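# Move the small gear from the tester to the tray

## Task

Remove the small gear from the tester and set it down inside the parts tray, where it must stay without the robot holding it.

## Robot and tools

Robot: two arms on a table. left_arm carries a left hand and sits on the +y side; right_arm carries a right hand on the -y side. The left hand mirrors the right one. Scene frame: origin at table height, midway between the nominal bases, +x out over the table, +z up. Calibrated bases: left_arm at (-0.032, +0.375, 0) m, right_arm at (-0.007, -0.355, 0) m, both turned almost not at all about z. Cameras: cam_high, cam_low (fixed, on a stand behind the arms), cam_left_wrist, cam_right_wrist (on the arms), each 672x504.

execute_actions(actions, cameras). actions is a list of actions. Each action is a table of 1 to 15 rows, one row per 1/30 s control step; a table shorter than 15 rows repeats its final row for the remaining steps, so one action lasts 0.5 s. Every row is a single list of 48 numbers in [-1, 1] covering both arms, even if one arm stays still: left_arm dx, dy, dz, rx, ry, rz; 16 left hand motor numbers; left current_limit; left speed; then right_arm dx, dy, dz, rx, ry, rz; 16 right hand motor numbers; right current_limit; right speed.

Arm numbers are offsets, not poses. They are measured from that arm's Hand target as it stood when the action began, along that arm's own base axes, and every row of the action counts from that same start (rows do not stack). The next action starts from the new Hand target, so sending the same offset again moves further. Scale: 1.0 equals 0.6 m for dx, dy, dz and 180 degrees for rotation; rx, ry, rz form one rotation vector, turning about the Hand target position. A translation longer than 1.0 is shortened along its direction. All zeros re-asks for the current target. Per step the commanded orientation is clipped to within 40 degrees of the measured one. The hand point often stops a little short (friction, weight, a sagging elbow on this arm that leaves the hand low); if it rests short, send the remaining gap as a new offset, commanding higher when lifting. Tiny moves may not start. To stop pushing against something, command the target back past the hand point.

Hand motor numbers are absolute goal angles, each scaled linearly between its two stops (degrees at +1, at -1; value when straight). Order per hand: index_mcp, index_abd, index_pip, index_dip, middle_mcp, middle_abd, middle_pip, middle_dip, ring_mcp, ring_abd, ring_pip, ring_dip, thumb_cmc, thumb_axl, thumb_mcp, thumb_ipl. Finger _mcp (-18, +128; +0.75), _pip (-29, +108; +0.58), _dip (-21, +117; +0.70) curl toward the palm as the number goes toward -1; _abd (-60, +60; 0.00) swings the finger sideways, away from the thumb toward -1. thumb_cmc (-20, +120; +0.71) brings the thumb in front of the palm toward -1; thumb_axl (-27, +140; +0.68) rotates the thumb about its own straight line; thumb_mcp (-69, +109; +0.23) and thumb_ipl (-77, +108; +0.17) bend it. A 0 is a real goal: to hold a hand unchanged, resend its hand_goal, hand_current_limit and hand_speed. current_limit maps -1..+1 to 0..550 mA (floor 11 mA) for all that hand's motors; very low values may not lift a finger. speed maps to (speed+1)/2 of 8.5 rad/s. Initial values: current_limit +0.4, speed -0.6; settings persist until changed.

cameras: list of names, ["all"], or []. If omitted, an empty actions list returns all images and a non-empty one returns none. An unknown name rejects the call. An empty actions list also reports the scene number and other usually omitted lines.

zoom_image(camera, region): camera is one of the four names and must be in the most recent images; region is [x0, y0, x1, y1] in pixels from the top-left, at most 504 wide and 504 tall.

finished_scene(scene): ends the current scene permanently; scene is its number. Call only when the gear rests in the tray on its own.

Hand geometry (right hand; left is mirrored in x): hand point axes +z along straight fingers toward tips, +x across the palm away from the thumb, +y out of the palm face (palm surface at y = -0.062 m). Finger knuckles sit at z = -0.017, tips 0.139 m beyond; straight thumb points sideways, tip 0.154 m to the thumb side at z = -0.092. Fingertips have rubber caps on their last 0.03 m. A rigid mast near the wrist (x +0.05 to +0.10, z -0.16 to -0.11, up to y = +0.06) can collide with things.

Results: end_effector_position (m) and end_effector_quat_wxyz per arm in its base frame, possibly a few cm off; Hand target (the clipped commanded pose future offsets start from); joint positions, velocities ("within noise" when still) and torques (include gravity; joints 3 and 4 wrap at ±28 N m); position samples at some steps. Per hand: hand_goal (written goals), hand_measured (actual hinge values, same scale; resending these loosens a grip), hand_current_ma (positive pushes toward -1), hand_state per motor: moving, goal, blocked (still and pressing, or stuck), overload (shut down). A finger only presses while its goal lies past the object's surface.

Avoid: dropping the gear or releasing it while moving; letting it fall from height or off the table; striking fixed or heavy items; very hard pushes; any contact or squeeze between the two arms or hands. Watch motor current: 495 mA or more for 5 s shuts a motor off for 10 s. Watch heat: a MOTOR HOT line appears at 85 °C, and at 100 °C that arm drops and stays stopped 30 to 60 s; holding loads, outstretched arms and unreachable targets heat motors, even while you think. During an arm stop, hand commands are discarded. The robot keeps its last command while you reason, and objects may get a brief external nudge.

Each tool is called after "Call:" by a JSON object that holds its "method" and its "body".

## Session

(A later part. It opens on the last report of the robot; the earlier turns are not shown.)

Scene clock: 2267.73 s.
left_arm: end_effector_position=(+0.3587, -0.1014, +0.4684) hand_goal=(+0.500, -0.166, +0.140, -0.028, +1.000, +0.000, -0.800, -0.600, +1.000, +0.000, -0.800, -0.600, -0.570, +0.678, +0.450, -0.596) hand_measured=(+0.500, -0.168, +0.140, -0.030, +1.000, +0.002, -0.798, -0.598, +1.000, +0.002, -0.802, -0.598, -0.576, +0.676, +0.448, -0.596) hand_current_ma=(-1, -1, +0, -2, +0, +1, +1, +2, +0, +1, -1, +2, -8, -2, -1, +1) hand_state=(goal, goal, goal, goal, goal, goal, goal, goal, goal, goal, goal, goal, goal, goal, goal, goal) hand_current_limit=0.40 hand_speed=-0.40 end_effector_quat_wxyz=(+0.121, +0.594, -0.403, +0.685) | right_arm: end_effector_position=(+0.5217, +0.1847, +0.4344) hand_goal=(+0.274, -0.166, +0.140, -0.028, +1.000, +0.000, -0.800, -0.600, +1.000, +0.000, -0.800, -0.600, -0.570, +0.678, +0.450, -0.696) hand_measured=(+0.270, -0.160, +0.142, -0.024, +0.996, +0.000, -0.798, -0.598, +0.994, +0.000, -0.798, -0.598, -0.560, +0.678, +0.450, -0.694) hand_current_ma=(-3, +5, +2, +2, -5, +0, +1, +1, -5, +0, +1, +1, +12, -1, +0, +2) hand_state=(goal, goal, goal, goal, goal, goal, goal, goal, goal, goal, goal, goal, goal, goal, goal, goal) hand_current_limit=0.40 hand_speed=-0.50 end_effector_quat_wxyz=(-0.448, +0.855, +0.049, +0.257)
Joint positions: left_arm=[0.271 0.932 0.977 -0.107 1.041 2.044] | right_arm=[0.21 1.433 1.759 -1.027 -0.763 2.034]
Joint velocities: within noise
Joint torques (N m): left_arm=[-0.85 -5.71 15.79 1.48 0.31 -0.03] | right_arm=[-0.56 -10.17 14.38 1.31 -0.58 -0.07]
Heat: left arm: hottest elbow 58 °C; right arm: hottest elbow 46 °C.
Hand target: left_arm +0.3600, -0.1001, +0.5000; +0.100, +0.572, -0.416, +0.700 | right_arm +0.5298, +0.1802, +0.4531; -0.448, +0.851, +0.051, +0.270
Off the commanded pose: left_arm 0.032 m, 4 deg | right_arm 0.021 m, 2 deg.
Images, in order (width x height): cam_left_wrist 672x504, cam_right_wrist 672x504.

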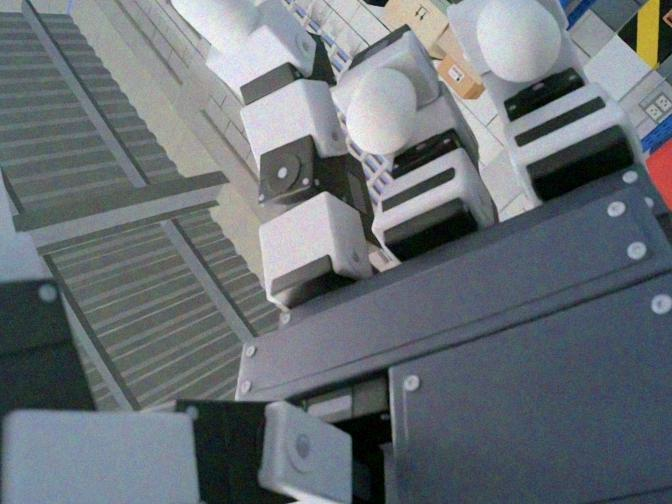

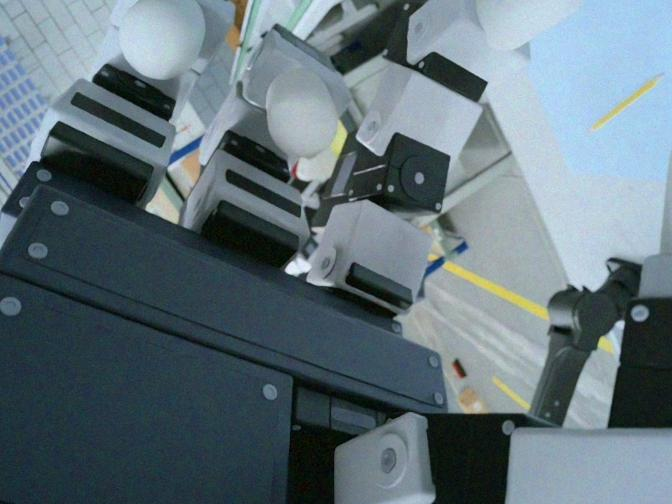

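Call:
{"method": "execute_actions", "body": {"actions": [[[0.131,-0.077,-0.075,0,0,0,-0.178,-0.283,0.285,0.551,0.9,0,0.58,0.7,0.9,0,0.58,0.7,-0.757,0.677,0.169,0.168,0.4,-0.4,0,0,0,0,0,0,0.274,-0.167,0.139,-0.029,1,0,-0.8,-0.6,1,0,-0.8,-0.6,-0.571,0.677,0.449,-0.697,0.4,-0.5]],[[0.131,-0.077,-0.075,0,0,0,-0.178,-0.283,0.285,0.551,0.9,0,0.58,0.7,0.9,0,0.58,0.7,-0.757,0.677,0.169,0.168,0.4,-0.4,0,0,0,0,0,0,0.274,-0.167,0.139,-0.029,1,0,-0.8,-0.6,1,0,-0.8,-0.6,-0.571,0.677,0.449,-0.697,0.4,-0.5]],[[0.131,-0.077,-0.035,0,0,0,-0.178,-0.283,0.285,0.551,0.9,0,0.58,0.7,0.9,0,0.58,0.7,-0.757,0.677,0.169,0.168,0.4,-0.4,0,0,0,0,0,0,0.274,-0.167,0.139,-0.029,1,0,-0.8,-0.6,1,0,-0.8,-0.6,-0.571,0.677,0.449,-0.697,0.4,-0.5]]], "cameras": ["cam_high","cam_low"]}}

Scene clock: 2332.77 s.
left_arm: end_effector_position=(+0.5838, -0.2331, +0.3583) hand_goal=(-0.178, -0.282, +0.286, +0.552, +0.900, +0.000, +0.580, +0.700, +0.900, +0.000, +0.580, +0.700, -0.756, +0.678, +0.170, +0.168) hand_measured=(-0.180, -0.282, +0.284, +0.550, +0.896, -0.002, +0.576, +0.696, +0.896, -0.002, +0.576, +0.698, -0.762, +0.676, +0.172, +0.166) hand_current_ma=(-1, +0, -1, -2, -4, -1, -3, -3, -4, -1, -4, -2, -8, -2, +1, -2) hand_state=(goal, goal, goal, goal, goal, goal, goal, goal, goal, goal, goal, goal, goal, goal, goal, goal) hand_current_limit=0.40 hand_speed=-0.40 end_effector_quat_wxyz=(+0.111, +0.594, -0.412, +0.682) | right_arm: end_effector_position=(+0.5210, +0.1846, +0.4339) hand_goal=(+0.274, -0.166, +0.140, -0.028, +1.000, +0.000, -0.800, -0.600, +1.000, +0.000, -0.800, -0.600, -0.570, +0.678, +0.450, -0.696) hand_measured=(+0.270, -0.160, +0.142, -0.024, +0.996, +0.000, -0.798, -0.598, +0.994, +0.000, -0.798, -0.598, -0.560, +0.678, +0.450, -0.694) hand_current_ma=(-3, +5, +2, +2, -5, +0, +1, +1, -5, +0, +1, +1, +12, -1, +0, +2) hand_state=(goal, goal, goal, goal, goal, goal, goal, goal, goal, goal, goal, goal, goal, goal, goal, goal) hand_current_limit=0.40 hand_speed=-0.50 end_effector_quat_wxyz=(-0.448, +0.855, +0.049, +0.256)
Joint positions: left_arm=[-0.097 1.562 1.234 0.27 0.669 2.052] | right_arm=[0.21 1.433 1.759 -1.031 -0.763 2.034]
Joint torques (N m): left_arm=[-1.79 -17.38 15.05 2.11 0.07 -0.11] | right_arm=[-0.56 -10.17 14.5 1.31 -0.59 -0.09]
Heat: left arm: hottest elbow 60 °C; right arm: hottest elbow 47 °C.
Hand target: left_arm +0.5958, -0.2386, +0.3889; +0.100, +0.572, -0.416, +0.700 | right_arm +0.5298, +0.1802, +0.4531; -0.448, +0.851, +0.051, +0.270
Off the commanded pose: left_arm 0.033 m, 4 deg | right_arm 0.022 m, 2 deg.
Step readings (end_effector_position of left_arm | right_arm):
0: (+0.3587, -0.1014, +0.4684) | (+0.5217, +0.1847, +0.4344)
1: (+0.3595, -0.1011, +0.4684) | (+0.5217, +0.1847, +0.4344)
2: (+0.3639, -0.1011, +0.4681) | (+0.5217, +0.1847, +0.4344)
4: (+0.3795, -0.1066, +0.4647) | (+0.5216, +0.1847, +0.4344)
8: (+0.4089, -0.1310, +0.4412) | (+0.5211, +0.1846, +0.4340)
15: (+0.4340, -0.1422, +0.4124) | (+0.5210, +0.1846, +0.4339)
16: (+0.4349, -0.1421, +0.4128) | (+0.5210, +0.1846, +0.4339)
17: (+0.4381, -0.1434, +0.4137) | (+0.5210, +0.1846, +0.4339)
19: (+0.4529, -0.1492, +0.4151) | (+0.5210, +0.1846, +0.4339)
23: (+0.4834, -0.1739, +0.4002) | (+0.5210, +0.1846, +0.4339)
30: (+0.5053, -0.1884, +0.3601) | (+0.5210, +0.1846, +0.4339)
31: (+0.5063, -0.1882, +0.3602) | (+0.5210, +0.1846, +0.4339)
32: (+0.5092, -0.1895, +0.3616) | (+0.5210, +0.1846, +0.4339)
34: (+0.5258, -0.1937, +0.3691) | (+0.5210, +0.1846, +0.4339)
38: (+0.5613, -0.2143, +0.3761) | (+0.5210, +0.1846, +0.4339)
45: (+0.5798, -0.2328, +0.3509) | (+0.5210, +0.1846, +0.4339)
Images, in order (width x height): cam_high 672x504, cam_low 672x504.

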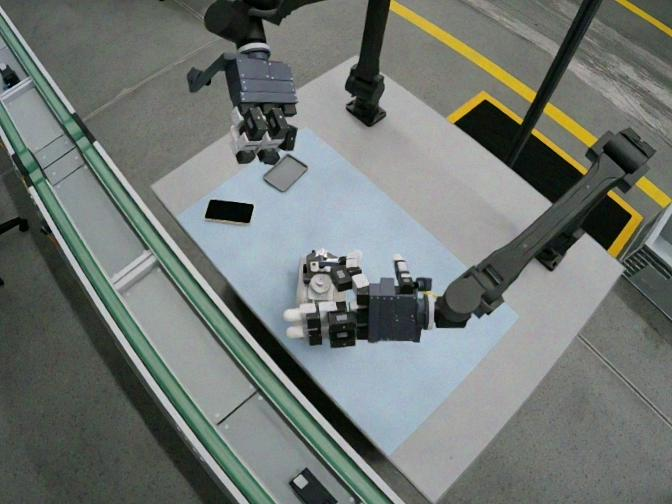

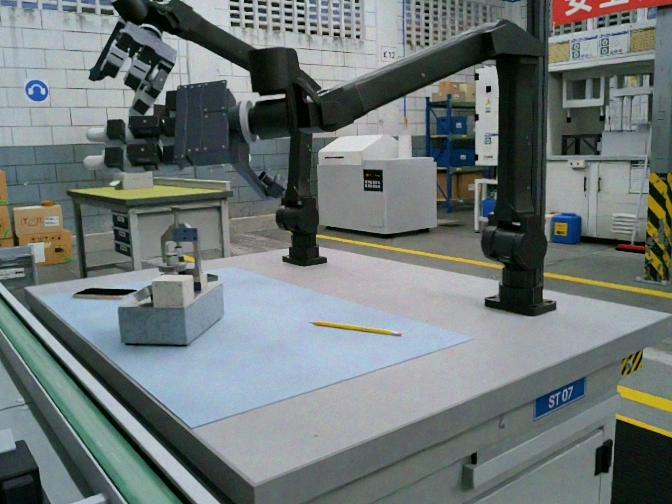

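Call:
{"method": "execute_actions", "body": {"actions": [[[0.075,-0.043,-0.085,-0.0035,-0.0276,0,-0.178,-0.283,0.285,0.551,0.9,0,0.58,0.7,0.9,0,0.58,0.7,-0.757,0.677,0.169,0.168,0.4,-0.4,0,0,0,0,0,0,0.274,-0.167,0.139,-0.029,1,0,-0.8,-0.6,1,0,-0.8,-0.6,-0.571,0.677,0.449,-0.697,0.4,-0.5]],[[0.075,-0.043,-0.08,0,0,0,-0.178,-0.283,0.285,0.551,0.9,0,0.58,0.7,0.9,0,0.58,0.7,-0.757,0.677,0.169,0.168,0.4,-0.4,0,0,0,0,0,0,0.274,-0.167,0.139,-0.029,1,0,-0.8,-0.6,1,0,-0.8,-0.6,-0.571,0.677,0.449,-0.697,0.4,-0.5]]], "cameras": ["cam_high","cam_low"]}}

Call:
{"method": "zoom_image", "body": {"camera": "cam_high", "region": [270, 230, 390, 320]}}

Call:
{"method": "zoom_image", "body": {"camera": "cam_low", "region": [80, 150, 240, 270]}}

Scene clock: 2343.73 s.
left_arm: end_effector_position=(+0.6732, -0.2801, +0.2603) hand_goal=(-0.178, -0.282, +0.286, +0.552, +0.900, +0.000, +0.580, +0.700, +0.900, +0.000, +0.580, +0.700, -0.756, +0.678, +0.170, +0.168) hand_measured=(-0.180, -0.282, +0.284, +0.550, +0.896, -0.002, +0.576, +0.696, +0.896, -0.002, +0.576, +0.698, -0.762, +0.676, +0.172, +0.166) hand_current_ma=(-2, +0, -1, -2, -4, -1, -3, -3, -4, -1, -4, -2, -8, -2, +1, -2) hand_state=(goal, goal, goal, goal, goal, goal, goal, goal, goal, goal, goal, goal, goal, goal, goal, goal) hand_current_limit=0.40 hand_speed=-0.40 end_effector_quat_wxyz=(+0.096, +0.569, -0.412, +0.705) | right_arm: end_effector_position=(+0.5210, +0.1846, +0.4339) hand_goal=(+0.274, -0.166, +0.140, -0.028, +1.000, +0.000, -0.800, -0.600, +1.000, +0.000, -0.800, -0.600, -0.570, +0.678, +0.450, -0.696) hand_measured=(+0.270, -0.160, +0.142, -0.024, +0.996, +0.000, -0.798, -0.598, +0.994, +0.000, -0.798, -0.598, -0.560, +0.678, +0.450, -0.694) hand_current_ma=(-3, +5, +2, +2, -5, +0, +1, +1, -5, +0, +1, +1, +12, -1, +0, +2) hand_state=(goal, goal, goal, goal, goal, goal, goal, goal, goal, goal, goal, goal, goal, goal, goal, goal) hand_current_limit=0.40 hand_speed=-0.50 end_effector_quat_wxyz=(-0.448, +0.855, +0.049, +0.256)
Joint positions: left_arm=[-0.16 1.9 1.38 0.535 0.601 2.054] | right_arm=[0.21 1.433 1.759 -1.031 -0.763 2.034]
Joint torques (N m): left_arm=[-2.14 -22.59 14.3 2.67 0.03 -0.07] | right_arm=[-0.67 -9.93 14.52 1.36 -0.61 -0.08]
Heat: left arm: hottest elbow 57 °C; right arm: hottest elbow 47 °C.
Hand target: left_arm +0.6858, -0.2904, +0.2900; +0.085, +0.541, -0.416, +0.726 | right_arm +0.5298, +0.1802, +0.4531; -0.448, +0.851, +0.051, +0.270
Off the commanded pose: left_arm 0.034 m, 4 deg | right_arm 0.022 m, 2 deg.
Step readings (end_effector_position of left_arm | right_arm):
0: (+0.5838, -0.2331, +0.3583) | (+0.5210, +0.1846, +0.4339)
1: (+0.5841, -0.2330, +0.3584) | (+0.5210, +0.1846, +0.4339)
2: (+0.5861, -0.2334, +0.3586) | (+0.5210, +0.1846, +0.4339)
4: (+0.5948, -0.2357, +0.3582) | (+0.5210, +0.1846, +0.4339)
8: (+0.6164, -0.2446, +0.3382) | (+0.5210, +0.1846, +0.4339)
15: (+0.6285, -0.2547, +0.2934) | (+0.5210, +0.1846, +0.4339)
16: (+0.6289, -0.2549, +0.2925) | (+0.5210, +0.1846, +0.4339)
17: (+0.6305, -0.2563, +0.2931) | (+0.5210, +0.1846, +0.4339)
19: (+0.6402, -0.2590, +0.2959) | (+0.5210, +0.1846, +0.4339)
23: (+0.6629, -0.2693, +0.2909) | (+0.5210, +0.1846, +0.4339)
30: (+0.6707, -0.2792, +0.2575) | (+0.5210, +0.1846, +0.4339)
Images, in order (width x height): cam_high 672x504, cam_low 672x504.

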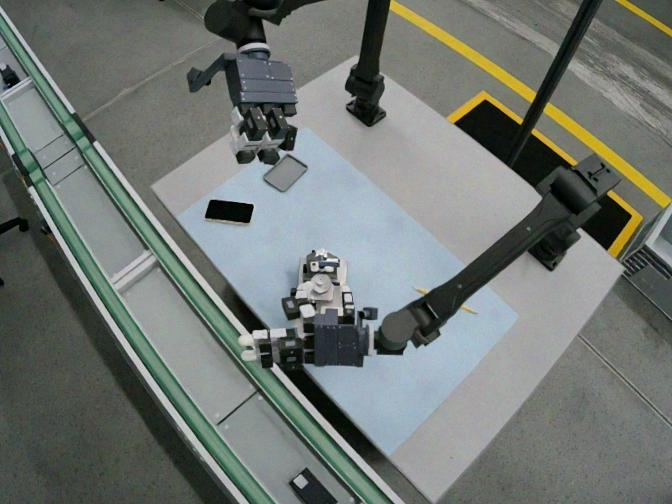

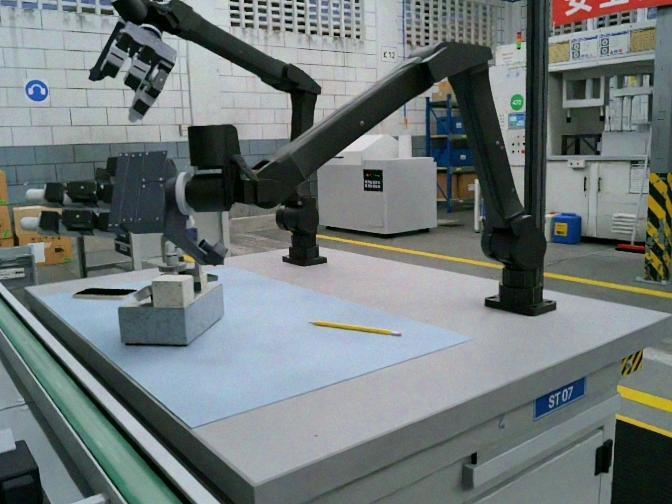

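Scaled by 4.200 from the camera's 672x504 image, which has a finer 960x720 frame.

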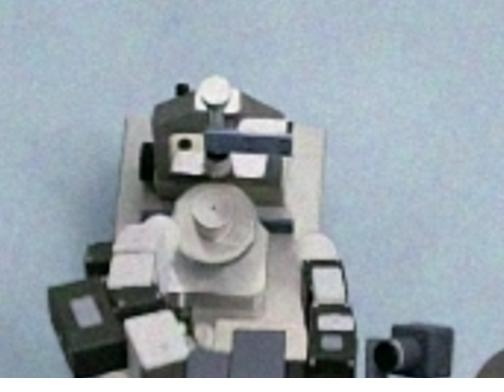

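Scaled by 3.150 from the camera's 672x504 image, which has a finer 960x720 frame.

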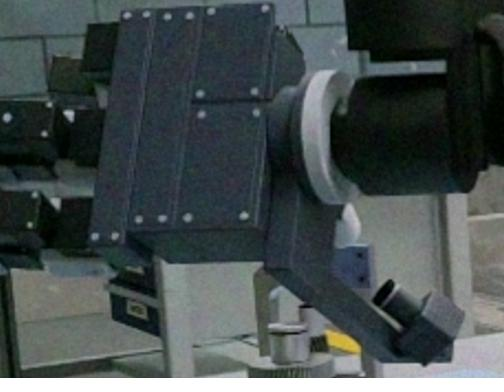

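Call:
{"method": "execute_actions", "body": {"actions": [[[-0.03,-0.0657,-0.111,0,0,0,-0.178,-0.283,0.285,0.551,0.9,0,0.58,0.7,0.9,0,0.58,0.7,-0.757,0.677,0.169,0.168,0.4,-0.4,0,0,0,0,0,0,0.274,-0.167,0.139,-0.029,1,0,-0.8,-0.6,1,0,-0.8,-0.6,-0.571,0.677,0.449,-0.697,0.4,-0.5]]], "cameras": ["cam_high","cam_low"]}}

Call:
{"method": "zoom_image", "body": {"camera": "cam_high", "region": [290, 240, 350, 300]}}

Call:
{"method": "zoom_image", "body": {"camera": "cam_low", "region": [100, 180, 240, 310]}}

Scene clock: 2357.33 s.
left_arm: end_effector_position=(+0.6642, -0.3309, +0.2386) hand_goal=(-0.178, -0.282, +0.286, +0.552, +0.900, +0.000, +0.580, +0.700, +0.900, +0.000, +0.580, +0.700, -0.756, +0.678, +0.170, +0.168) hand_measured=(-0.180, -0.284, +0.284, +0.550, +0.896, -0.002, +0.576, +0.696, +0.896, -0.002, +0.576, +0.698, -0.762, +0.676, +0.172, +0.166) hand_current_ma=(-2, -1, -1, -2, -4, -1, -3, -3, -5, -1, -4, -2, -8, -2, +1, -2) hand_state=(goal, goal, goal, goal, goal, goal, goal, goal, goal, goal, goal, goal, goal, goal, goal, goal) hand_current_limit=0.40 hand_speed=-0.40 end_effector_quat_wxyz=(+0.092, +0.540, -0.413, +0.727) | right_arm: end_effector_position=(+0.5210, +0.1846, +0.4339) hand_goal=(+0.274, -0.166, +0.140, -0.028, +1.000, +0.000, -0.800, -0.600, +1.000, +0.000, -0.800, -0.600, -0.570, +0.678, +0.450, -0.696) hand_measured=(+0.270, -0.160, +0.142, -0.024, +0.996, +0.000, -0.798, -0.598, +0.994, +0.000, -0.798, -0.598, -0.560, +0.678, +0.450, -0.694) hand_current_ma=(-3, +5, +2, +2, -5, +0, +1, +1, -5, +0, +1, +1, +12, -1, +0, +2) hand_state=(goal, goal, goal, goal, goal, goal, goal, goal, goal, goal, goal, goal, goal, goal, goal, goal) hand_current_limit=0.40 hand_speed=-0.50 end_effector_quat_wxyz=(-0.448, +0.855, +0.049, +0.256)
Joint positions: left_arm=[-0.241 1.955 1.362 0.681 0.537 2.054] | right_arm=[0.21 1.433 1.759 -1.031 -0.763 2.034]
Joint torques (N m): left_arm=[-1.08 -21.42 8.75 2.96 -0.13 -0.01] | right_arm=[-0.91 -10.05 14.53 1.29 -0.59 -0.08]
Heat: left arm: hottest elbow 55 °C; right arm: hottest elbow 47 °C.
Hand target: left_arm +0.6678, -0.3297, +0.2232; +0.085, +0.541, -0.416, +0.726 | right_arm +0.5298, +0.1802, +0.4531; -0.448, +0.851, +0.051, +0.270
Off the commanded pose: left_arm 0.016 m, 1 deg | right_arm 0.022 m, 2 deg.
Step readings (end_effector_position of left_arm | right_arm):
0: (+0.6732, -0.2801, +0.2603) | (+0.5210, +0.1846, +0.4339)
1: (+0.6736, -0.2802, +0.2605) | (+0.5210, +0.1846, +0.4339)
2: (+0.6741, -0.2823, +0.2619) | (+0.5210, +0.1846, +0.4339)
4: (+0.6787, -0.2852, +0.2652) | (+0.5210, +0.1846, +0.4339)
8: (+0.6743, -0.3036, +0.2618) | (+0.5210, +0.1846, +0.4339)
15: (+0.6639, -0.3303, +0.2380) | (+0.5210, +0.1846, +0.4339)
Images, in order (width x height): cam_high 672x504, cam_low 672x504.

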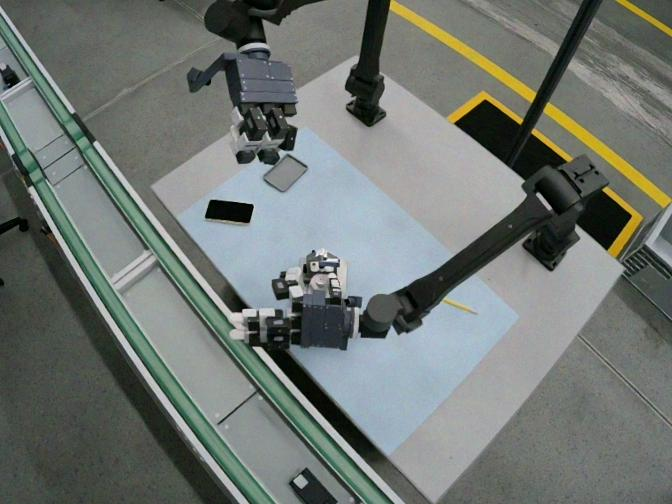

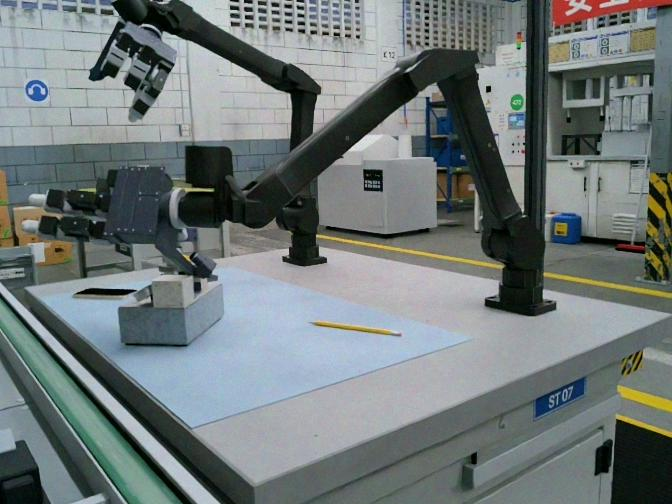

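Scaled by 8.400 from the camera's 672x504 image, which has a finer 960x720 frame.

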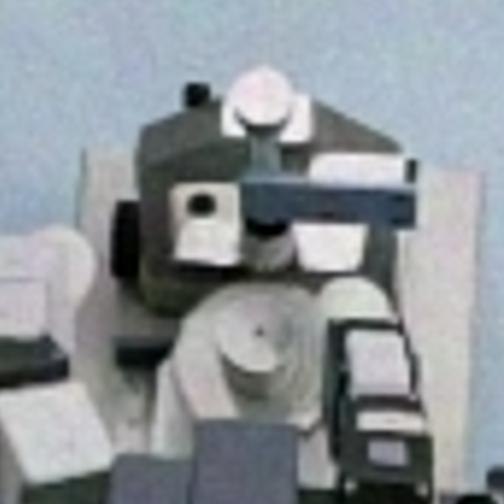

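Scaled by 3.600 from the camera's 672x504 image, which has a finer 960x720 frame.

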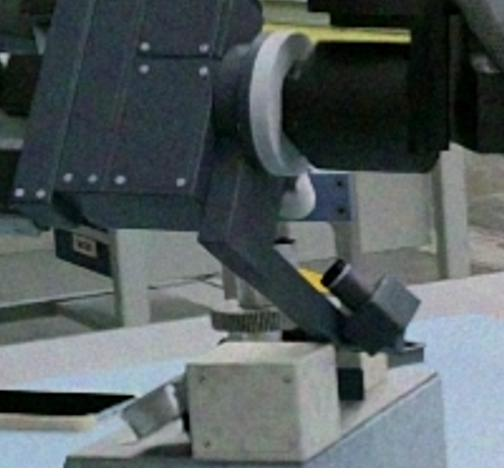

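Call:
{"method": "execute_actions", "body": {"actions": [[[-0.0168,0.0162,-0.072,0.0154,0.016,0,-0.178,-0.283,0.285,0.551,0.9,0,0.58,0.7,0.9,0,0.58,0.7,-0.757,0.677,0.169,0.168,0.4,-0.4,0,0,0,0,0,0,0.274,-0.167,0.139,-0.029,1,0,-0.8,-0.6,1,0,-0.8,-0.6,-0.571,0.677,0.449,-0.697,0.4,-0.5]]], "cameras": ["cam_high","cam_low"]}}

Call:
{"method": "zoom_image", "body": {"camera": "cam_high", "region": [290, 240, 350, 300]}}

Call:
{"method": "zoom_image", "body": {"camera": "cam_low", "region": [100, 180, 240, 310]}}

Scene clock: 2370.47 s.
left_arm: end_effector_position=(+0.6565, -0.3303, +0.2322) hand_goal=(-0.178, -0.282, +0.286, +0.552, +0.900, +0.000, +0.580, +0.700, +0.900, +0.000, +0.580, +0.700, -0.756, +0.678, +0.170, +0.168) hand_measured=(-0.180, -0.284, +0.284, +0.550, +0.896, -0.002, +0.576, +0.696, +0.896, -0.002, +0.576, +0.698, -0.762, +0.676, +0.172, +0.166) hand_current_ma=(-2, -1, -1, -2, -4, -1, -3, -3, -5, -1, -4, -2, -8, -2, +1, -2) hand_state=(goal, goal, goal, goal, goal, goal, goal, goal, goal, goal, goal, goal, goal, goal, goal, goal) hand_current_limit=0.40 hand_speed=-0.40 end_effector_quat_wxyz=(+0.104, +0.544, -0.409, +0.725) | right_arm: end_effector_position=(+0.5210, +0.1846, +0.4339) hand_goal=(+0.274, -0.166, +0.140, -0.028, +1.000, +0.000, -0.800, -0.600, +1.000, +0.000, -0.800, -0.600, -0.570, +0.678, +0.450, -0.696) hand_measured=(+0.270, -0.160, +0.142, -0.024, +0.996, +0.000, -0.798, -0.598, +0.994, +0.000, -0.798, -0.598, -0.560, +0.678, +0.450, -0.694) hand_current_ma=(-3, +5, +2, +2, -5, +0, +1, +1, -5, +0, +1, +1, +12, -1, +0, +2) hand_state=(goal, goal, goal, goal, goal, goal, goal, goal, goal, goal, goal, goal, goal, goal, goal, goal) hand_current_limit=0.40 hand_speed=-0.50 end_effector_quat_wxyz=(-0.448, +0.855, +0.049, +0.256)
Joint positions: left_arm=[-0.241 1.955 1.335 0.707 0.545 2.028] | right_arm=[0.21 1.433 1.759 -1.031 -0.763 2.034]
Joint torques (N m): left_arm=[-0.15 -19.25 6.13 2.29 0.15 0.34] | right_arm=[-0.56 -9.93 14.43 1.26 -0.6 -0.08]
Heat: left arm: hottest elbow 53 °C; right arm: hottest elbow 47 °C.
Hand target: left_arm +0.6577, -0.3200, +0.1800; +0.082, +0.561, -0.431, +0.702 | right_arm +0.5298, +0.1802, +0.4531; -0.448, +0.851, +0.051, +0.270
Off the commanded pose: left_arm 0.053 m, 5 deg | right_arm 0.022 m, 2 deg.
joint sent to its limit (left arm) — joint 6 (wrist roll), upper limit. The joint targets still meet the commanded pose.
Step readings (end_effector_position of left_arm | right_arm):
0: (+0.6642, -0.3309, +0.2386) | (+0.5210, +0.1846, +0.4339)
1: (+0.6642, -0.3309, +0.2386) | (+0.5210, +0.1846, +0.4339)
2: (+0.6638, -0.3308, +0.2380) | (+0.5210, +0.1846, +0.4339)
4: (+0.6618, -0.3304, +0.2355) | (+0.5210, +0.1846, +0.4339)
8: (+0.6582, -0.3303, +0.2331) | (+0.5210, +0.1846, +0.4339)
15: (+0.6568, -0.3303, +0.2324) | (+0.5210, +0.1846, +0.4339)
Images, in order (width x height): cam_high 672x504, cam_low 672x504.

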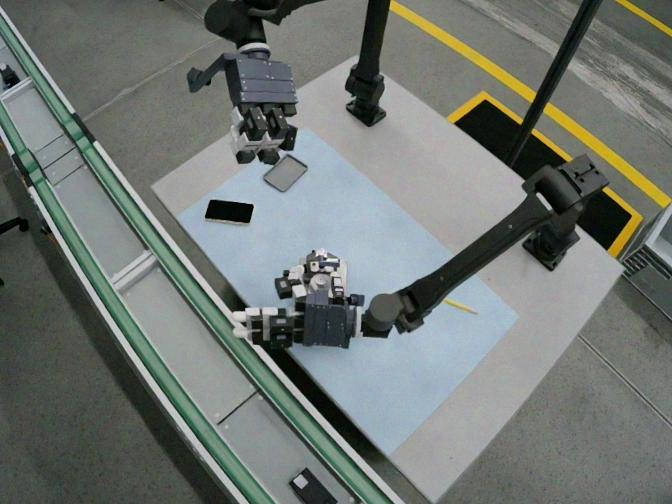

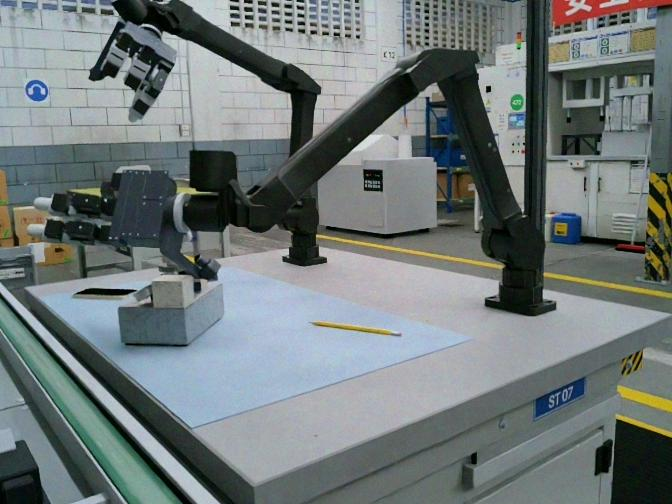

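Scaled by 8.400 from the camera's 672x504 image, which has a finer 960x720 frame.

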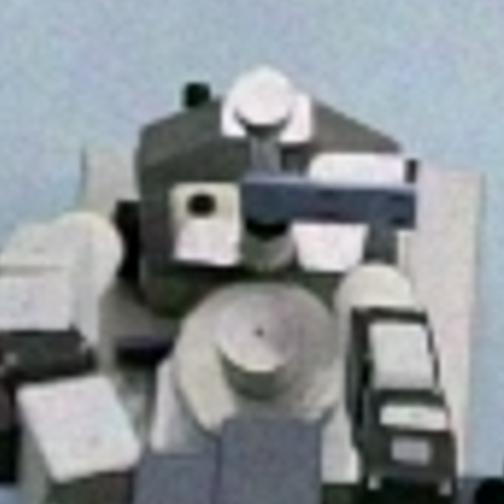

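Scaled by 3.600 from the camera's 672x504 image, which has a finer 960x720 frame.

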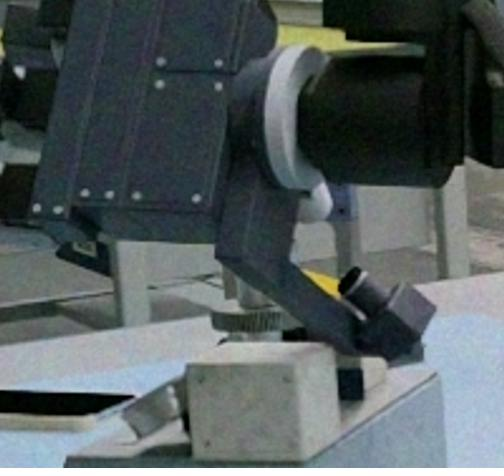

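Call:
{"method": "execute_actions", "body": {"actions": [[[0,0,-0.02,0,0,0,-0.178,-0.283,0.285,0.551,0.9,0,0.58,0.7,0.9,0,0.58,0.7,-0.757,0.677,0.169,0.168,0.4,-0.4,0,0,0,0,0,0,0.274,-0.167,0.139,-0.029,1,0,-0.8,-0.6,1,0,-0.8,-0.6,-0.571,0.677,0.449,-0.697,0.4,-0.5]]]}}

Scene clock: 2374.73 s.
left_arm: end_effector_position=(+0.6543, -0.3300, +0.2333) hand_goal=(-0.178, -0.282, +0.286, +0.552, +0.900, +0.000, +0.580, +0.700, +0.900, +0.000, +0.580, +0.700, -0.756, +0.678, +0.170, +0.168) hand_measured=(-0.180, -0.284, +0.284, +0.550, +0.896, -0.002, +0.576, +0.696, +0.896, -0.002, +0.576, +0.698, -0.762, +0.676, +0.172, +0.166) hand_current_ma=(-2, -1, -1, -2, -4, -1, -3, -3, -5, -1, -4, -2, -8, -2, +1, -2) hand_state=(goal, goal, goal, goal, goal, goal, goal, goal, goal, goal, goal, goal, goal, goal, goal, goal) hand_current_limit=0.40 hand_speed=-0.40 end_effector_quat_wxyz=(+0.104, +0.538, -0.407, +0.731) | right_arm: end_effector_position=(+0.5210, +0.1846, +0.4339) hand_goal=(+0.274, -0.166, +0.140, -0.028, +1.000, +0.000, -0.800, -0.600, +1.000, +0.000, -0.800, -0.600, -0.570, +0.678, +0.450, -0.696) hand_measured=(+0.270, -0.160, +0.142, -0.024, +0.996, +0.000, -0.798, -0.598, +0.994, +0.000, -0.798, -0.598, -0.560, +0.678, +0.450, -0.694) hand_current_ma=(-3, +5, +2, +2, -5, +0, +1, +1, -5, +0, +1, +1, +12, -1, +0, +2) hand_state=(goal, goal, goal, goal, goal, goal, goal, goal, goal, goal, goal, goal, goal, goal, goal, goal) hand_current_limit=0.40 hand_speed=-0.50 end_effector_quat_wxyz=(-0.448, +0.855, +0.049, +0.256)
Joint positions: left_arm=[-0.241 1.955 1.326 0.734 0.546 2.023] | right_arm=[0.21 1.433 1.759 -1.031 -0.763 2.034]
Joint torques (N m): left_arm=[-0.09 -18.02 5.97 2.19 0.13 0.39] | right_arm=[-0.85 -10.05 14.52 1.25 -0.59 -0.07]
Heat: left arm: hottest elbow 52 °C; right arm: hottest elbow 47 °C.
Hand target: left_arm +0.6578, -0.3200, +0.1681; +0.082, +0.561, -0.431, +0.702 | right_arm +0.5298, +0.1802, +0.4531; -0.448, +0.851, +0.051, +0.270
Off the commanded pose: left_arm 0.066 m, 6 deg | right_arm 0.022 m, 2 deg.
joint sent to its limit (left arm) — joint 6 (wrist roll), upper limit. The joint targets are off in position, not in orientation.
Step readings (end_effector_position of left_arm | right_arm):
0: (+0.6565, -0.3303, +0.2322) | (+0.5210, +0.1846, +0.4339)
1: (+0.6565, -0.3303, +0.2323) | (+0.5210, +0.1846, +0.4339)
2: (+0.6563, -0.3302, +0.2323) | (+0.5210, +0.1846, +0.4339)
4: (+0.6557, -0.3302, +0.2328) | (+0.5210, +0.1846, +0.4339)
8: (+0.6548, -0.3300, +0.2332) | (+0.5210, +0.1846, +0.4339)
15: (+0.6543, -0.3300, +0.2332) | (+0.5210, +0.1846, +0.4339)

Call:
{"method": "execute_actions", "body": {"actions": [[[0,0,-0.025,0,0,0,-0.178,-0.283,0.285,0.551,0.9,0,0.58,0.7,0.9,0,0.58,0.7,-0.757,0.677,0.169,0.168,0.4,-0.4,0,0,0,0,0,0,0.274,-0.167,0.139,-0.029,1,0,-0.8,-0.6,1,0,-0.8,-0.6,-0.571,0.677,0.449,-0.697,0.4,-0.5]]]}}

Scene clock: 2382.73 s.
left_arm: end_effector_position=(+0.6513, -0.3295, +0.2346) hand_goal=(-0.178, -0.282, +0.286, +0.552, +0.900, +0.000, +0.580, +0.700, +0.900, +0.000, +0.580, +0.700, -0.756, +0.678, +0.170, +0.168) hand_measured=(-0.180, -0.284, +0.284, +0.550, +0.896, -0.002, +0.576, +0.696, +0.896, -0.002, +0.576, +0.698, -0.762, +0.676, +0.172, +0.166) hand_current_ma=(-2, -1, -1, -2, -4, -1, -3, -3, -5, -1, -4, -2, -8, -2, +1, -2) hand_state=(goal, goal, goal, goal, goal, goal, goal, goal, goal, goal, goal, goal, goal, goal, goal, goal) hand_current_limit=0.40 hand_speed=-0.40 end_effector_quat_wxyz=(+0.104, +0.530, -0.405, +0.738) | right_arm: end_effector_position=(+0.5210, +0.1846, +0.4339) hand_goal=(+0.274, -0.166, +0.140, -0.028, +1.000, +0.000, -0.800, -0.600, +1.000, +0.000, -0.800, -0.600, -0.570, +0.678, +0.450, -0.696) hand_measured=(+0.270, -0.160, +0.142, -0.024, +0.996, +0.000, -0.798, -0.598, +0.994, +0.000, -0.798, -0.598, -0.560, +0.678, +0.450, -0.694) hand_current_ma=(-3, +5, +2, +2, -5, +0, +1, +1, -5, +0, +1, +1, +12, -1, +0, +2) hand_state=(goal, goal, goal, goal, goal, goal, goal, goal, goal, goal, goal, goal, goal, goal, goal, goal) hand_current_limit=0.40 hand_speed=-0.50 end_effector_quat_wxyz=(-0.448, +0.855, +0.049, +0.256)
Joint positions: left_arm=[-0.241 1.955 1.315 0.769 0.548 2.017] | right_arm=[0.21 1.433 1.759 -1.031 -0.763 2.034]
Joint torques (N m): left_arm=[-0.38 -16.03 5.76 2.1 0.11 0.45] | right_arm=[-0.56 -10.11 14.5 1.32 -0.6 -0.09]
Heat: left arm: hottest elbow 51 °C; right arm: hottest elbow 47 °C.
Hand target: left_arm +0.6577, -0.3200, +0.1531; +0.082, +0.561, -0.431, +0.702 | right_arm +0.5298, +0.1802, +0.4531; -0.448, +0.851, +0.051, +0.270
Off the commanded pose: left_arm 0.082 m, 7 deg | right_arm 0.022 m, 2 deg.
joint sent to its limit (left arm) — joint 6 (wrist roll), upper limit. The joint targets are off in position, not in orientation.
Step readings (end_effector_position of left_arm | right_arm):
0: (+0.6543, -0.3300, +0.2334) | (+0.5210, +0.1846, +0.4339)
1: (+0.6543, -0.3300, +0.2335) | (+0.5210, +0.1846, +0.4339)
2: (+0.6540, -0.3299, +0.2334) | (+0.5210, +0.1846, +0.4339)
4: (+0.6532, -0.3298, +0.2338) | (+0.5210, +0.1846, +0.4339)
8: (+0.6520, -0.3296, +0.2342) | (+0.5210, +0.1846, +0.4339)
15: (+0.6515, -0.3295, +0.2347) | (+0.5210, +0.1846, +0.4339)

Call:
{"method": "execute_actions", "body": {"actions": [[[0,0,-0.025,0,0,0,-0.178,-0.283,0.285,0.551,0.9,0,0.58,0.7,0.9,0,0.58,0.7,-0.757,0.677,0.169,0.168,0.4,-0.4,0,0,0,0,0,0,0.274,-0.167,0.139,-0.029,1,0,-0.8,-0.6,1,0,-0.8,-0.6,-0.571,0.677,0.449,-0.697,0.4,-0.5]]]}}

Scene clock: 2385.83 s.
left_arm: end_effector_position=(+0.6482, -0.3291, +0.2356) hand_goal=(-0.178, -0.282, +0.286, +0.552, +0.900, +0.000, +0.580, +0.700, +0.900, +0.000, +0.580, +0.700, -0.756, +0.678, +0.170, +0.168) hand_measured=(-0.180, -0.284, +0.284, +0.550, +0.896, -0.002, +0.576, +0.696, +0.896, -0.002, +0.576, +0.698, -0.762, +0.676, +0.172, +0.166) hand_current_ma=(-2, -1, -1, -2, -4, -1, -3, -3, -5, -1, -4, -2, -8, -2, +1, -2) hand_state=(goal, goal, goal, goal, goal, goal, goal, goal, goal, goal, goal, goal, goal, goal, goal, goal) hand_current_limit=0.40 hand_speed=-0.40 end_effector_quat_wxyz=(+0.105, +0.522, -0.403, +0.744) | right_arm: end_effector_position=(+0.5210, +0.1846, +0.4339) hand_goal=(+0.274, -0.166, +0.140, -0.028, +1.000, +0.000, -0.800, -0.600, +1.000, +0.000, -0.800, -0.600, -0.570, +0.678, +0.450, -0.696) hand_measured=(+0.270, -0.160, +0.142, -0.024, +0.996, +0.000, -0.798, -0.598, +0.994, +0.000, -0.798, -0.598, -0.560, +0.678, +0.450, -0.694) hand_current_ma=(-3, +5, +2, +2, -5, +0, +1, +1, -5, +0, +1, +1, +12, -1, +0, +2) hand_state=(goal, goal, goal, goal, goal, goal, goal, goal, goal, goal, goal, goal, goal, goal, goal, goal) hand_current_limit=0.40 hand_speed=-0.50 end_effector_quat_wxyz=(-0.448, +0.855, +0.049, +0.256)
Joint positions: left_arm=[-0.241 1.956 1.305 0.804 0.551 2.008] | right_arm=[0.21 1.433 1.759 -1.031 -0.763 2.034]
Joint torques (N m): left_arm=[0.03 -14.15 5.49 2.04 0.07 0.52] | right_arm=[-0.79 -9.93 14.48 1.28 -0.59 -0.08]
Heat: left arm: hottest elbow 50 °C; right arm: hottest elbow 47 °C.
Hand target: left_arm +0.6578, -0.3200, +0.1382; +0.082, +0.561, -0.431, +0.702 | right_arm +0.5298, +0.1802, +0.4531; -0.448, +0.851, +0.051, +0.270
Off the commanded pose: left_arm 0.098 m, 8 deg | right_arm 0.022 m, 2 deg.
joint sent to its limit (left arm) — joint 6 (wrist roll), upper limit. The joint targets are off in position, not in orientation.
Step readings (end_effector_position of left_arm | right_arm):
0: (+0.6513, -0.3295, +0.2346) | (+0.5210, +0.1846, +0.4339)
1: (+0.6513, -0.3295, +0.2347) | (+0.5210, +0.1846, +0.4339)
2: (+0.6511, -0.3294, +0.2346) | (+0.5210, +0.1846, +0.4339)
4: (+0.6503, -0.3293, +0.2350) | (+0.5210, +0.1846, +0.4339)
8: (+0.6490, -0.3292, +0.2355) | (+0.5210, +0.1846, +0.4339)
15: (+0.6483, -0.3291, +0.2356) | (+0.5210, +0.1846, +0.4339)

Call:
{"method": "execute_actions", "body": {"actions": [[[0.08,0.0833,0.2,0,0,0,-0.178,-0.283,0.285,0.551,0.9,0,0.58,0.7,0.9,0,0.58,0.7,-0.757,0.677,0.169,0.168,0.4,-0.4,0,0,0,0,0,0,0.274,-0.167,0.139,-0.029,1,0,-0.8,-0.6,1,0,-0.8,-0.6,-0.571,0.677,0.449,-0.697,0.4,-0.5]]]}}

Call:
{"method": "execute_actions", "body": {"actions": [[[-0.08,-0.0833,-0.133,0,0,0,-0.178,-0.283,0.285,0.551,0.9,0,0.58,0.7,0.9,0,0.58,0.7,-0.757,0.677,0.169,0.168,0.4,-0.4,0,0,0,0,0,0,0.274,-0.167,0.139,-0.029,1,0,-0.8,-0.6,1,0,-0.8,-0.6,-0.571,0.677,0.449,-0.697,0.4,-0.5]]]}}

Scene clock: 2391.63 s.
left_arm: end_effector_position=(+0.6944, -0.2580, +0.2387) hand_goal=(-0.178, -0.282, +0.286, +0.552, +0.900, +0.000, +0.580, +0.700, +0.900, +0.000, +0.580, +0.700, -0.756, +0.678, +0.170, +0.168) hand_measured=(-0.180, -0.284, +0.284, +0.550, +0.896, -0.002, +0.576, +0.698, +0.896, -0.002, +0.576, +0.698, -0.762, +0.676, +0.172, +0.166) hand_current_ma=(-2, -1, -1, -2, -5, -1, -3, -3, -5, -1, -3, -2, -8, -2, +1, -2) hand_state=(goal, goal, goal, goal, goal, goal, goal, goal, goal, goal, goal, goal, goal, goal, goal, goal) hand_current_limit=0.40 hand_speed=-0.40 end_effector_quat_wxyz=(+0.093, +0.582, -0.415, +0.694) | right_arm: end_effector_position=(+0.5210, +0.1846, +0.4339) hand_goal=(+0.274, -0.166, +0.140, -0.028, +1.000, +0.000, -0.800, -0.600, +1.000, +0.000, -0.800, -0.600, -0.570, +0.678, +0.450, -0.696) hand_measured=(+0.270, -0.160, +0.142, -0.024, +0.996, +0.000, -0.798, -0.598, +0.994, +0.000, -0.798, -0.598, -0.560, +0.678, +0.450, -0.694) hand_current_ma=(-3, +5, +2, +2, -5, +0, +1, +1, -5, +0, +1, +1, +12, -1, +0, +2) hand_state=(goal, goal, goal, goal, goal, goal, goal, goal, goal, goal, goal, goal, goal, goal, goal, goal) hand_current_limit=0.40 hand_speed=-0.50 end_effector_quat_wxyz=(-0.448, +0.855, +0.049, +0.256)
Joint positions: left_arm=[-0.122 1.956 1.429 0.502 0.63 2.072] | right_arm=[0.21 1.433 1.759 -1.031 -0.763 2.034]
Joint torques (N m): left_arm=[-2.37 -23.12 14.02 1.89 0.3 -0.03] | right_arm=[-0.79 -10.17 14.57 1.28 -0.58 -0.08]
Heat: left arm: hottest elbow 49 °C; right arm: hottest elbow 47 °C.
Hand target: left_arm +0.7058, -0.2698, +0.2583; +0.082, +0.561, -0.431, +0.702 | right_arm +0.5298, +0.1802, +0.4531; -0.448, +0.851, +0.051, +0.270
Off the commanded pose: left_arm 0.026 m, 3 deg | right_arm 0.022 m, 2 deg.
joint sent to its limit (left arm) — joint 6 (wrist roll), upper limit. The joint targets still meet the commanded pose.
Step readings (end_effector_position of left_arm | right_arm):
0: (+0.6482, -0.3291, +0.2356) | (+0.5210, +0.1846, +0.4339)
1: (+0.6478, -0.3293, +0.2353) | (+0.5210, +0.1846, +0.4339)
2: (+0.6466, -0.3297, +0.2339) | (+0.5210, +0.1846, +0.4339)
4: (+0.6467, -0.3271, +0.2259) | (+0.5210, +0.1846, +0.4339)
8: (+0.6618, -0.2986, +0.2149) | (+0.5210, +0.1846, +0.4339)
15: (+0.6929, -0.2570, +0.2350) | (+0.5210, +0.1846, +0.4339)

Scene clock: 2392.50 s.
left_arm: end_effector_position=(+0.6540, -0.3248, +0.1832) hand_goal=(-0.178, -0.282, +0.286, +0.552, +0.900, +0.000, +0.580, +0.700, +0.900, +0.000, +0.580, +0.700, -0.756, +0.678, +0.170, +0.168) hand_measured=(-0.180, -0.284, +0.284, +0.550, +0.896, -0.002, +0.578, +0.698, +0.896, -0.002, +0.576, +0.698, -0.762, +0.676, +0.172, +0.166) hand_current_ma=(-1, -1, -1, -2, -4, -1, -2, -2, -4, -1, -3, -2, -8, -2, +1, -1) hand_state=(goal, goal, goal, goal, goal, goal, goal, goal, goal, goal, goal, goal, goal, goal, goal, goal) hand_current_limit=0.40 hand_speed=-0.40 end_effector_quat_wxyz=(+0.098, +0.565, -0.423, +0.702) | right_arm: end_effector_position=(+0.5210, +0.1846, +0.4339) hand_goal=(+0.274, -0.166, +0.140, -0.028, +1.000, +0.000, -0.800, -0.600, +1.000, +0.000, -0.800, -0.600, -0.570, +0.678, +0.450, -0.696) hand_measured=(+0.270, -0.160, +0.142, -0.024, +0.996, +0.000, -0.798, -0.598, +0.994, +0.000, -0.798, -0.598, -0.560, +0.678, +0.450, -0.694) hand_current_ma=(-3, +5, +2, +2, -5, +0, +1, +1, -5, +0, +1, +1, +12, -1, +0, +2) hand_state=(goal, goal, goal, goal, goal, goal, goal, goal, goal, goal, goal, goal, goal, goal, goal, goal) hand_current_limit=0.40 hand_speed=-0.50 end_effector_quat_wxyz=(-0.448, +0.855, +0.049, +0.256)
Joint positions: left_arm=[-0.235 1.996 1.303 0.697 0.548 2.073] | right_arm=[0.21 1.433 1.759 -1.031 -0.763 2.034]
Joint torques (N m): left_arm=[-0.67 -22.65 8.49 2.97 -0.01 -0.05] | right_arm=[-0.73 -10.11 14.52 1.32 -0.59 -0.08]
Heat: left arm: hottest elbow 49 °C; right arm: hottest elbow 47 °C.
Hand target: left_arm +0.6577, -0.3199, +0.1783; +0.082, +0.561, -0.431, +0.702 | right_arm +0.5298, +0.1802, +0.4531; -0.448, +0.851, +0.051, +0.270
Off the commanded pose: left_arm 0.008 m, 2 deg | right_arm 0.022 m, 2 deg.
joint sent to its limit (left arm) — joint 6 (wrist roll), upper limit. The joint targets still meet the commanded pose.
Step readings (end_effector_position of left_arm | right_arm):
0: (+0.6944, -0.2580, +0.2387) | (+0.5210, +0.1846, +0.4339)
1: (+0.6943, -0.2585, +0.2388) | (+0.5210, +0.1846, +0.4339)
2: (+0.6947, -0.2607, +0.2393) | (+0.5210, +0.1846, +0.4339)
4: (+0.6940, -0.2645, +0.2374) | (+0.5210, +0.1846, +0.4339)
8: (+0.6720, -0.2891, +0.2139) | (+0.5210, +0.1846, +0.4339)
15: (+0.6528, -0.3248, +0.1828) | (+0.5210, +0.1846, +0.4339)

Call:
{"method": "execute_actions", "body": {"actions": [], "cameras": ["cam_high","cam_low"]}}

Call:
{"method": "zoom_image", "body": {"camera": "cam_high", "region": [290, 240, 350, 300]}}

Call:
{"method": "zoom_image", "body": {"camera": "cam_low", "region": [100, 200, 240, 330]}}

Scene clock: 2394.80 s.
left_arm: end_effector_position=(+0.6540, -0.3248, +0.1832) hand_goal=(-0.178, -0.282, +0.286, +0.552, +0.900, +0.000, +0.580, +0.700, +0.900, +0.000, +0.580, +0.700, -0.756, +0.678, +0.170, +0.168) hand_measured=(-0.180, -0.284, +0.284, +0.550, +0.896, -0.002, +0.578, +0.698, +0.896, -0.002, +0.576, +0.698, -0.762, +0.676, +0.172, +0.166) hand_current_ma=(-1, -1, -1, -2, -4, -1, -2, -2, -4, -1, -3, -2, -8, -2, +1, -1) hand_state=(goal, goal, goal, goal, goal, goal, goal, goal, goal, goal, goal, goal, goal, goal, goal, goal) hand_current_limit=0.40 hand_speed=-0.40 end_effector_quat_wxyz=(+0.098, +0.565, -0.423, +0.702) | right_arm: end_effector_position=(+0.5210, +0.1846, +0.4339) hand_goal=(+0.274, -0.166, +0.140, -0.028, +1.000, +0.000, -0.800, -0.600, +1.000, +0.000, -0.800, -0.600, -0.570, +0.678, +0.450, -0.696) hand_measured=(+0.270, -0.160, +0.142, -0.024, +0.996, +0.000, -0.798, -0.598, +0.994, +0.000, -0.798, -0.598, -0.560, +0.678, +0.450, -0.694) hand_current_ma=(-3, +5, +2, +2, -5, +0, +1, +1, -5, +0, +1, +1, +12, -1, +0, +2) hand_state=(goal, goal, goal, goal, goal, goal, goal, goal, goal, goal, goal, goal, goal, goal, goal, goal) hand_current_limit=0.40 hand_speed=-0.50 end_effector_quat_wxyz=(-0.448, +0.855, +0.049, +0.256)
Joint positions: left_arm=[-0.235 1.996 1.303 0.697 0.548 2.073] | right_arm=[0.21 1.433 1.759 -1.031 -0.763 2.034]
Joint velocities: within noise
Joint torques (N m): left_arm=[-0.62 -22.48 8.49 3.02 -0.02 -0.02] | right_arm=[-0.67 -9.99 14.43 1.26 -0.59 -0.1]
Heat: left arm: hottest elbow 49 °C; right arm: hottest elbow 47 °C.
Hand target: left_arm +0.6577, -0.3199, +0.1783; +0.082, +0.561, -0.431, +0.702 | right_arm +0.5298, +0.1802, +0.4531; -0.448, +0.851, +0.051, +0.270
Off the commanded pose: left_arm 0.008 m, 2 deg | right_arm 0.022 m, 2 deg.
Images, in order (width x height): cam_high 672x504, cam_low 672x504.

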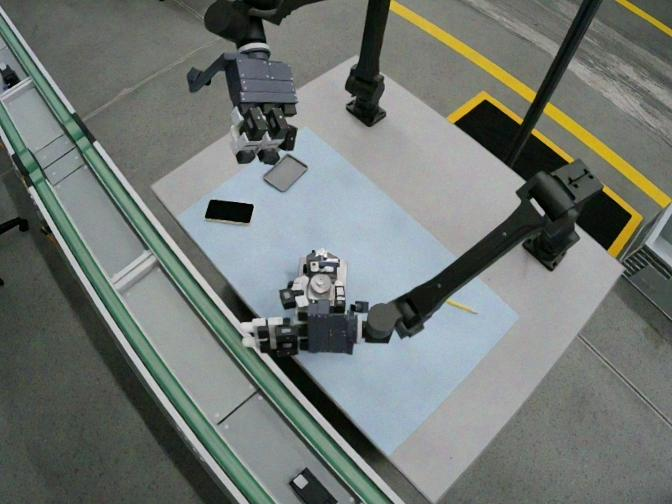

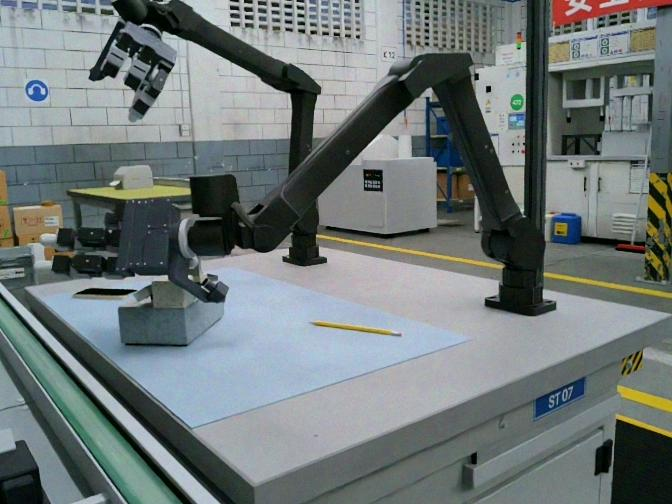

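Scaled by 8.400 from the camera's 672x504 image, which has a finer 960x720 frame.

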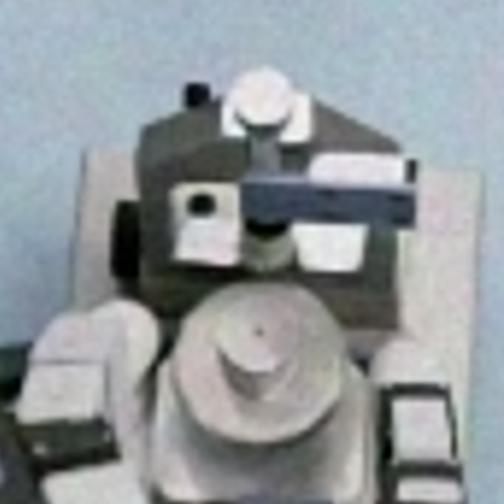

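Scaled by 3.600 from the camera's 672x504 image, which has a finer 960x720 frame.

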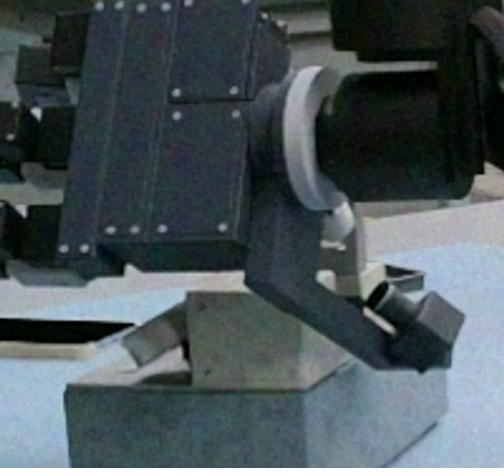

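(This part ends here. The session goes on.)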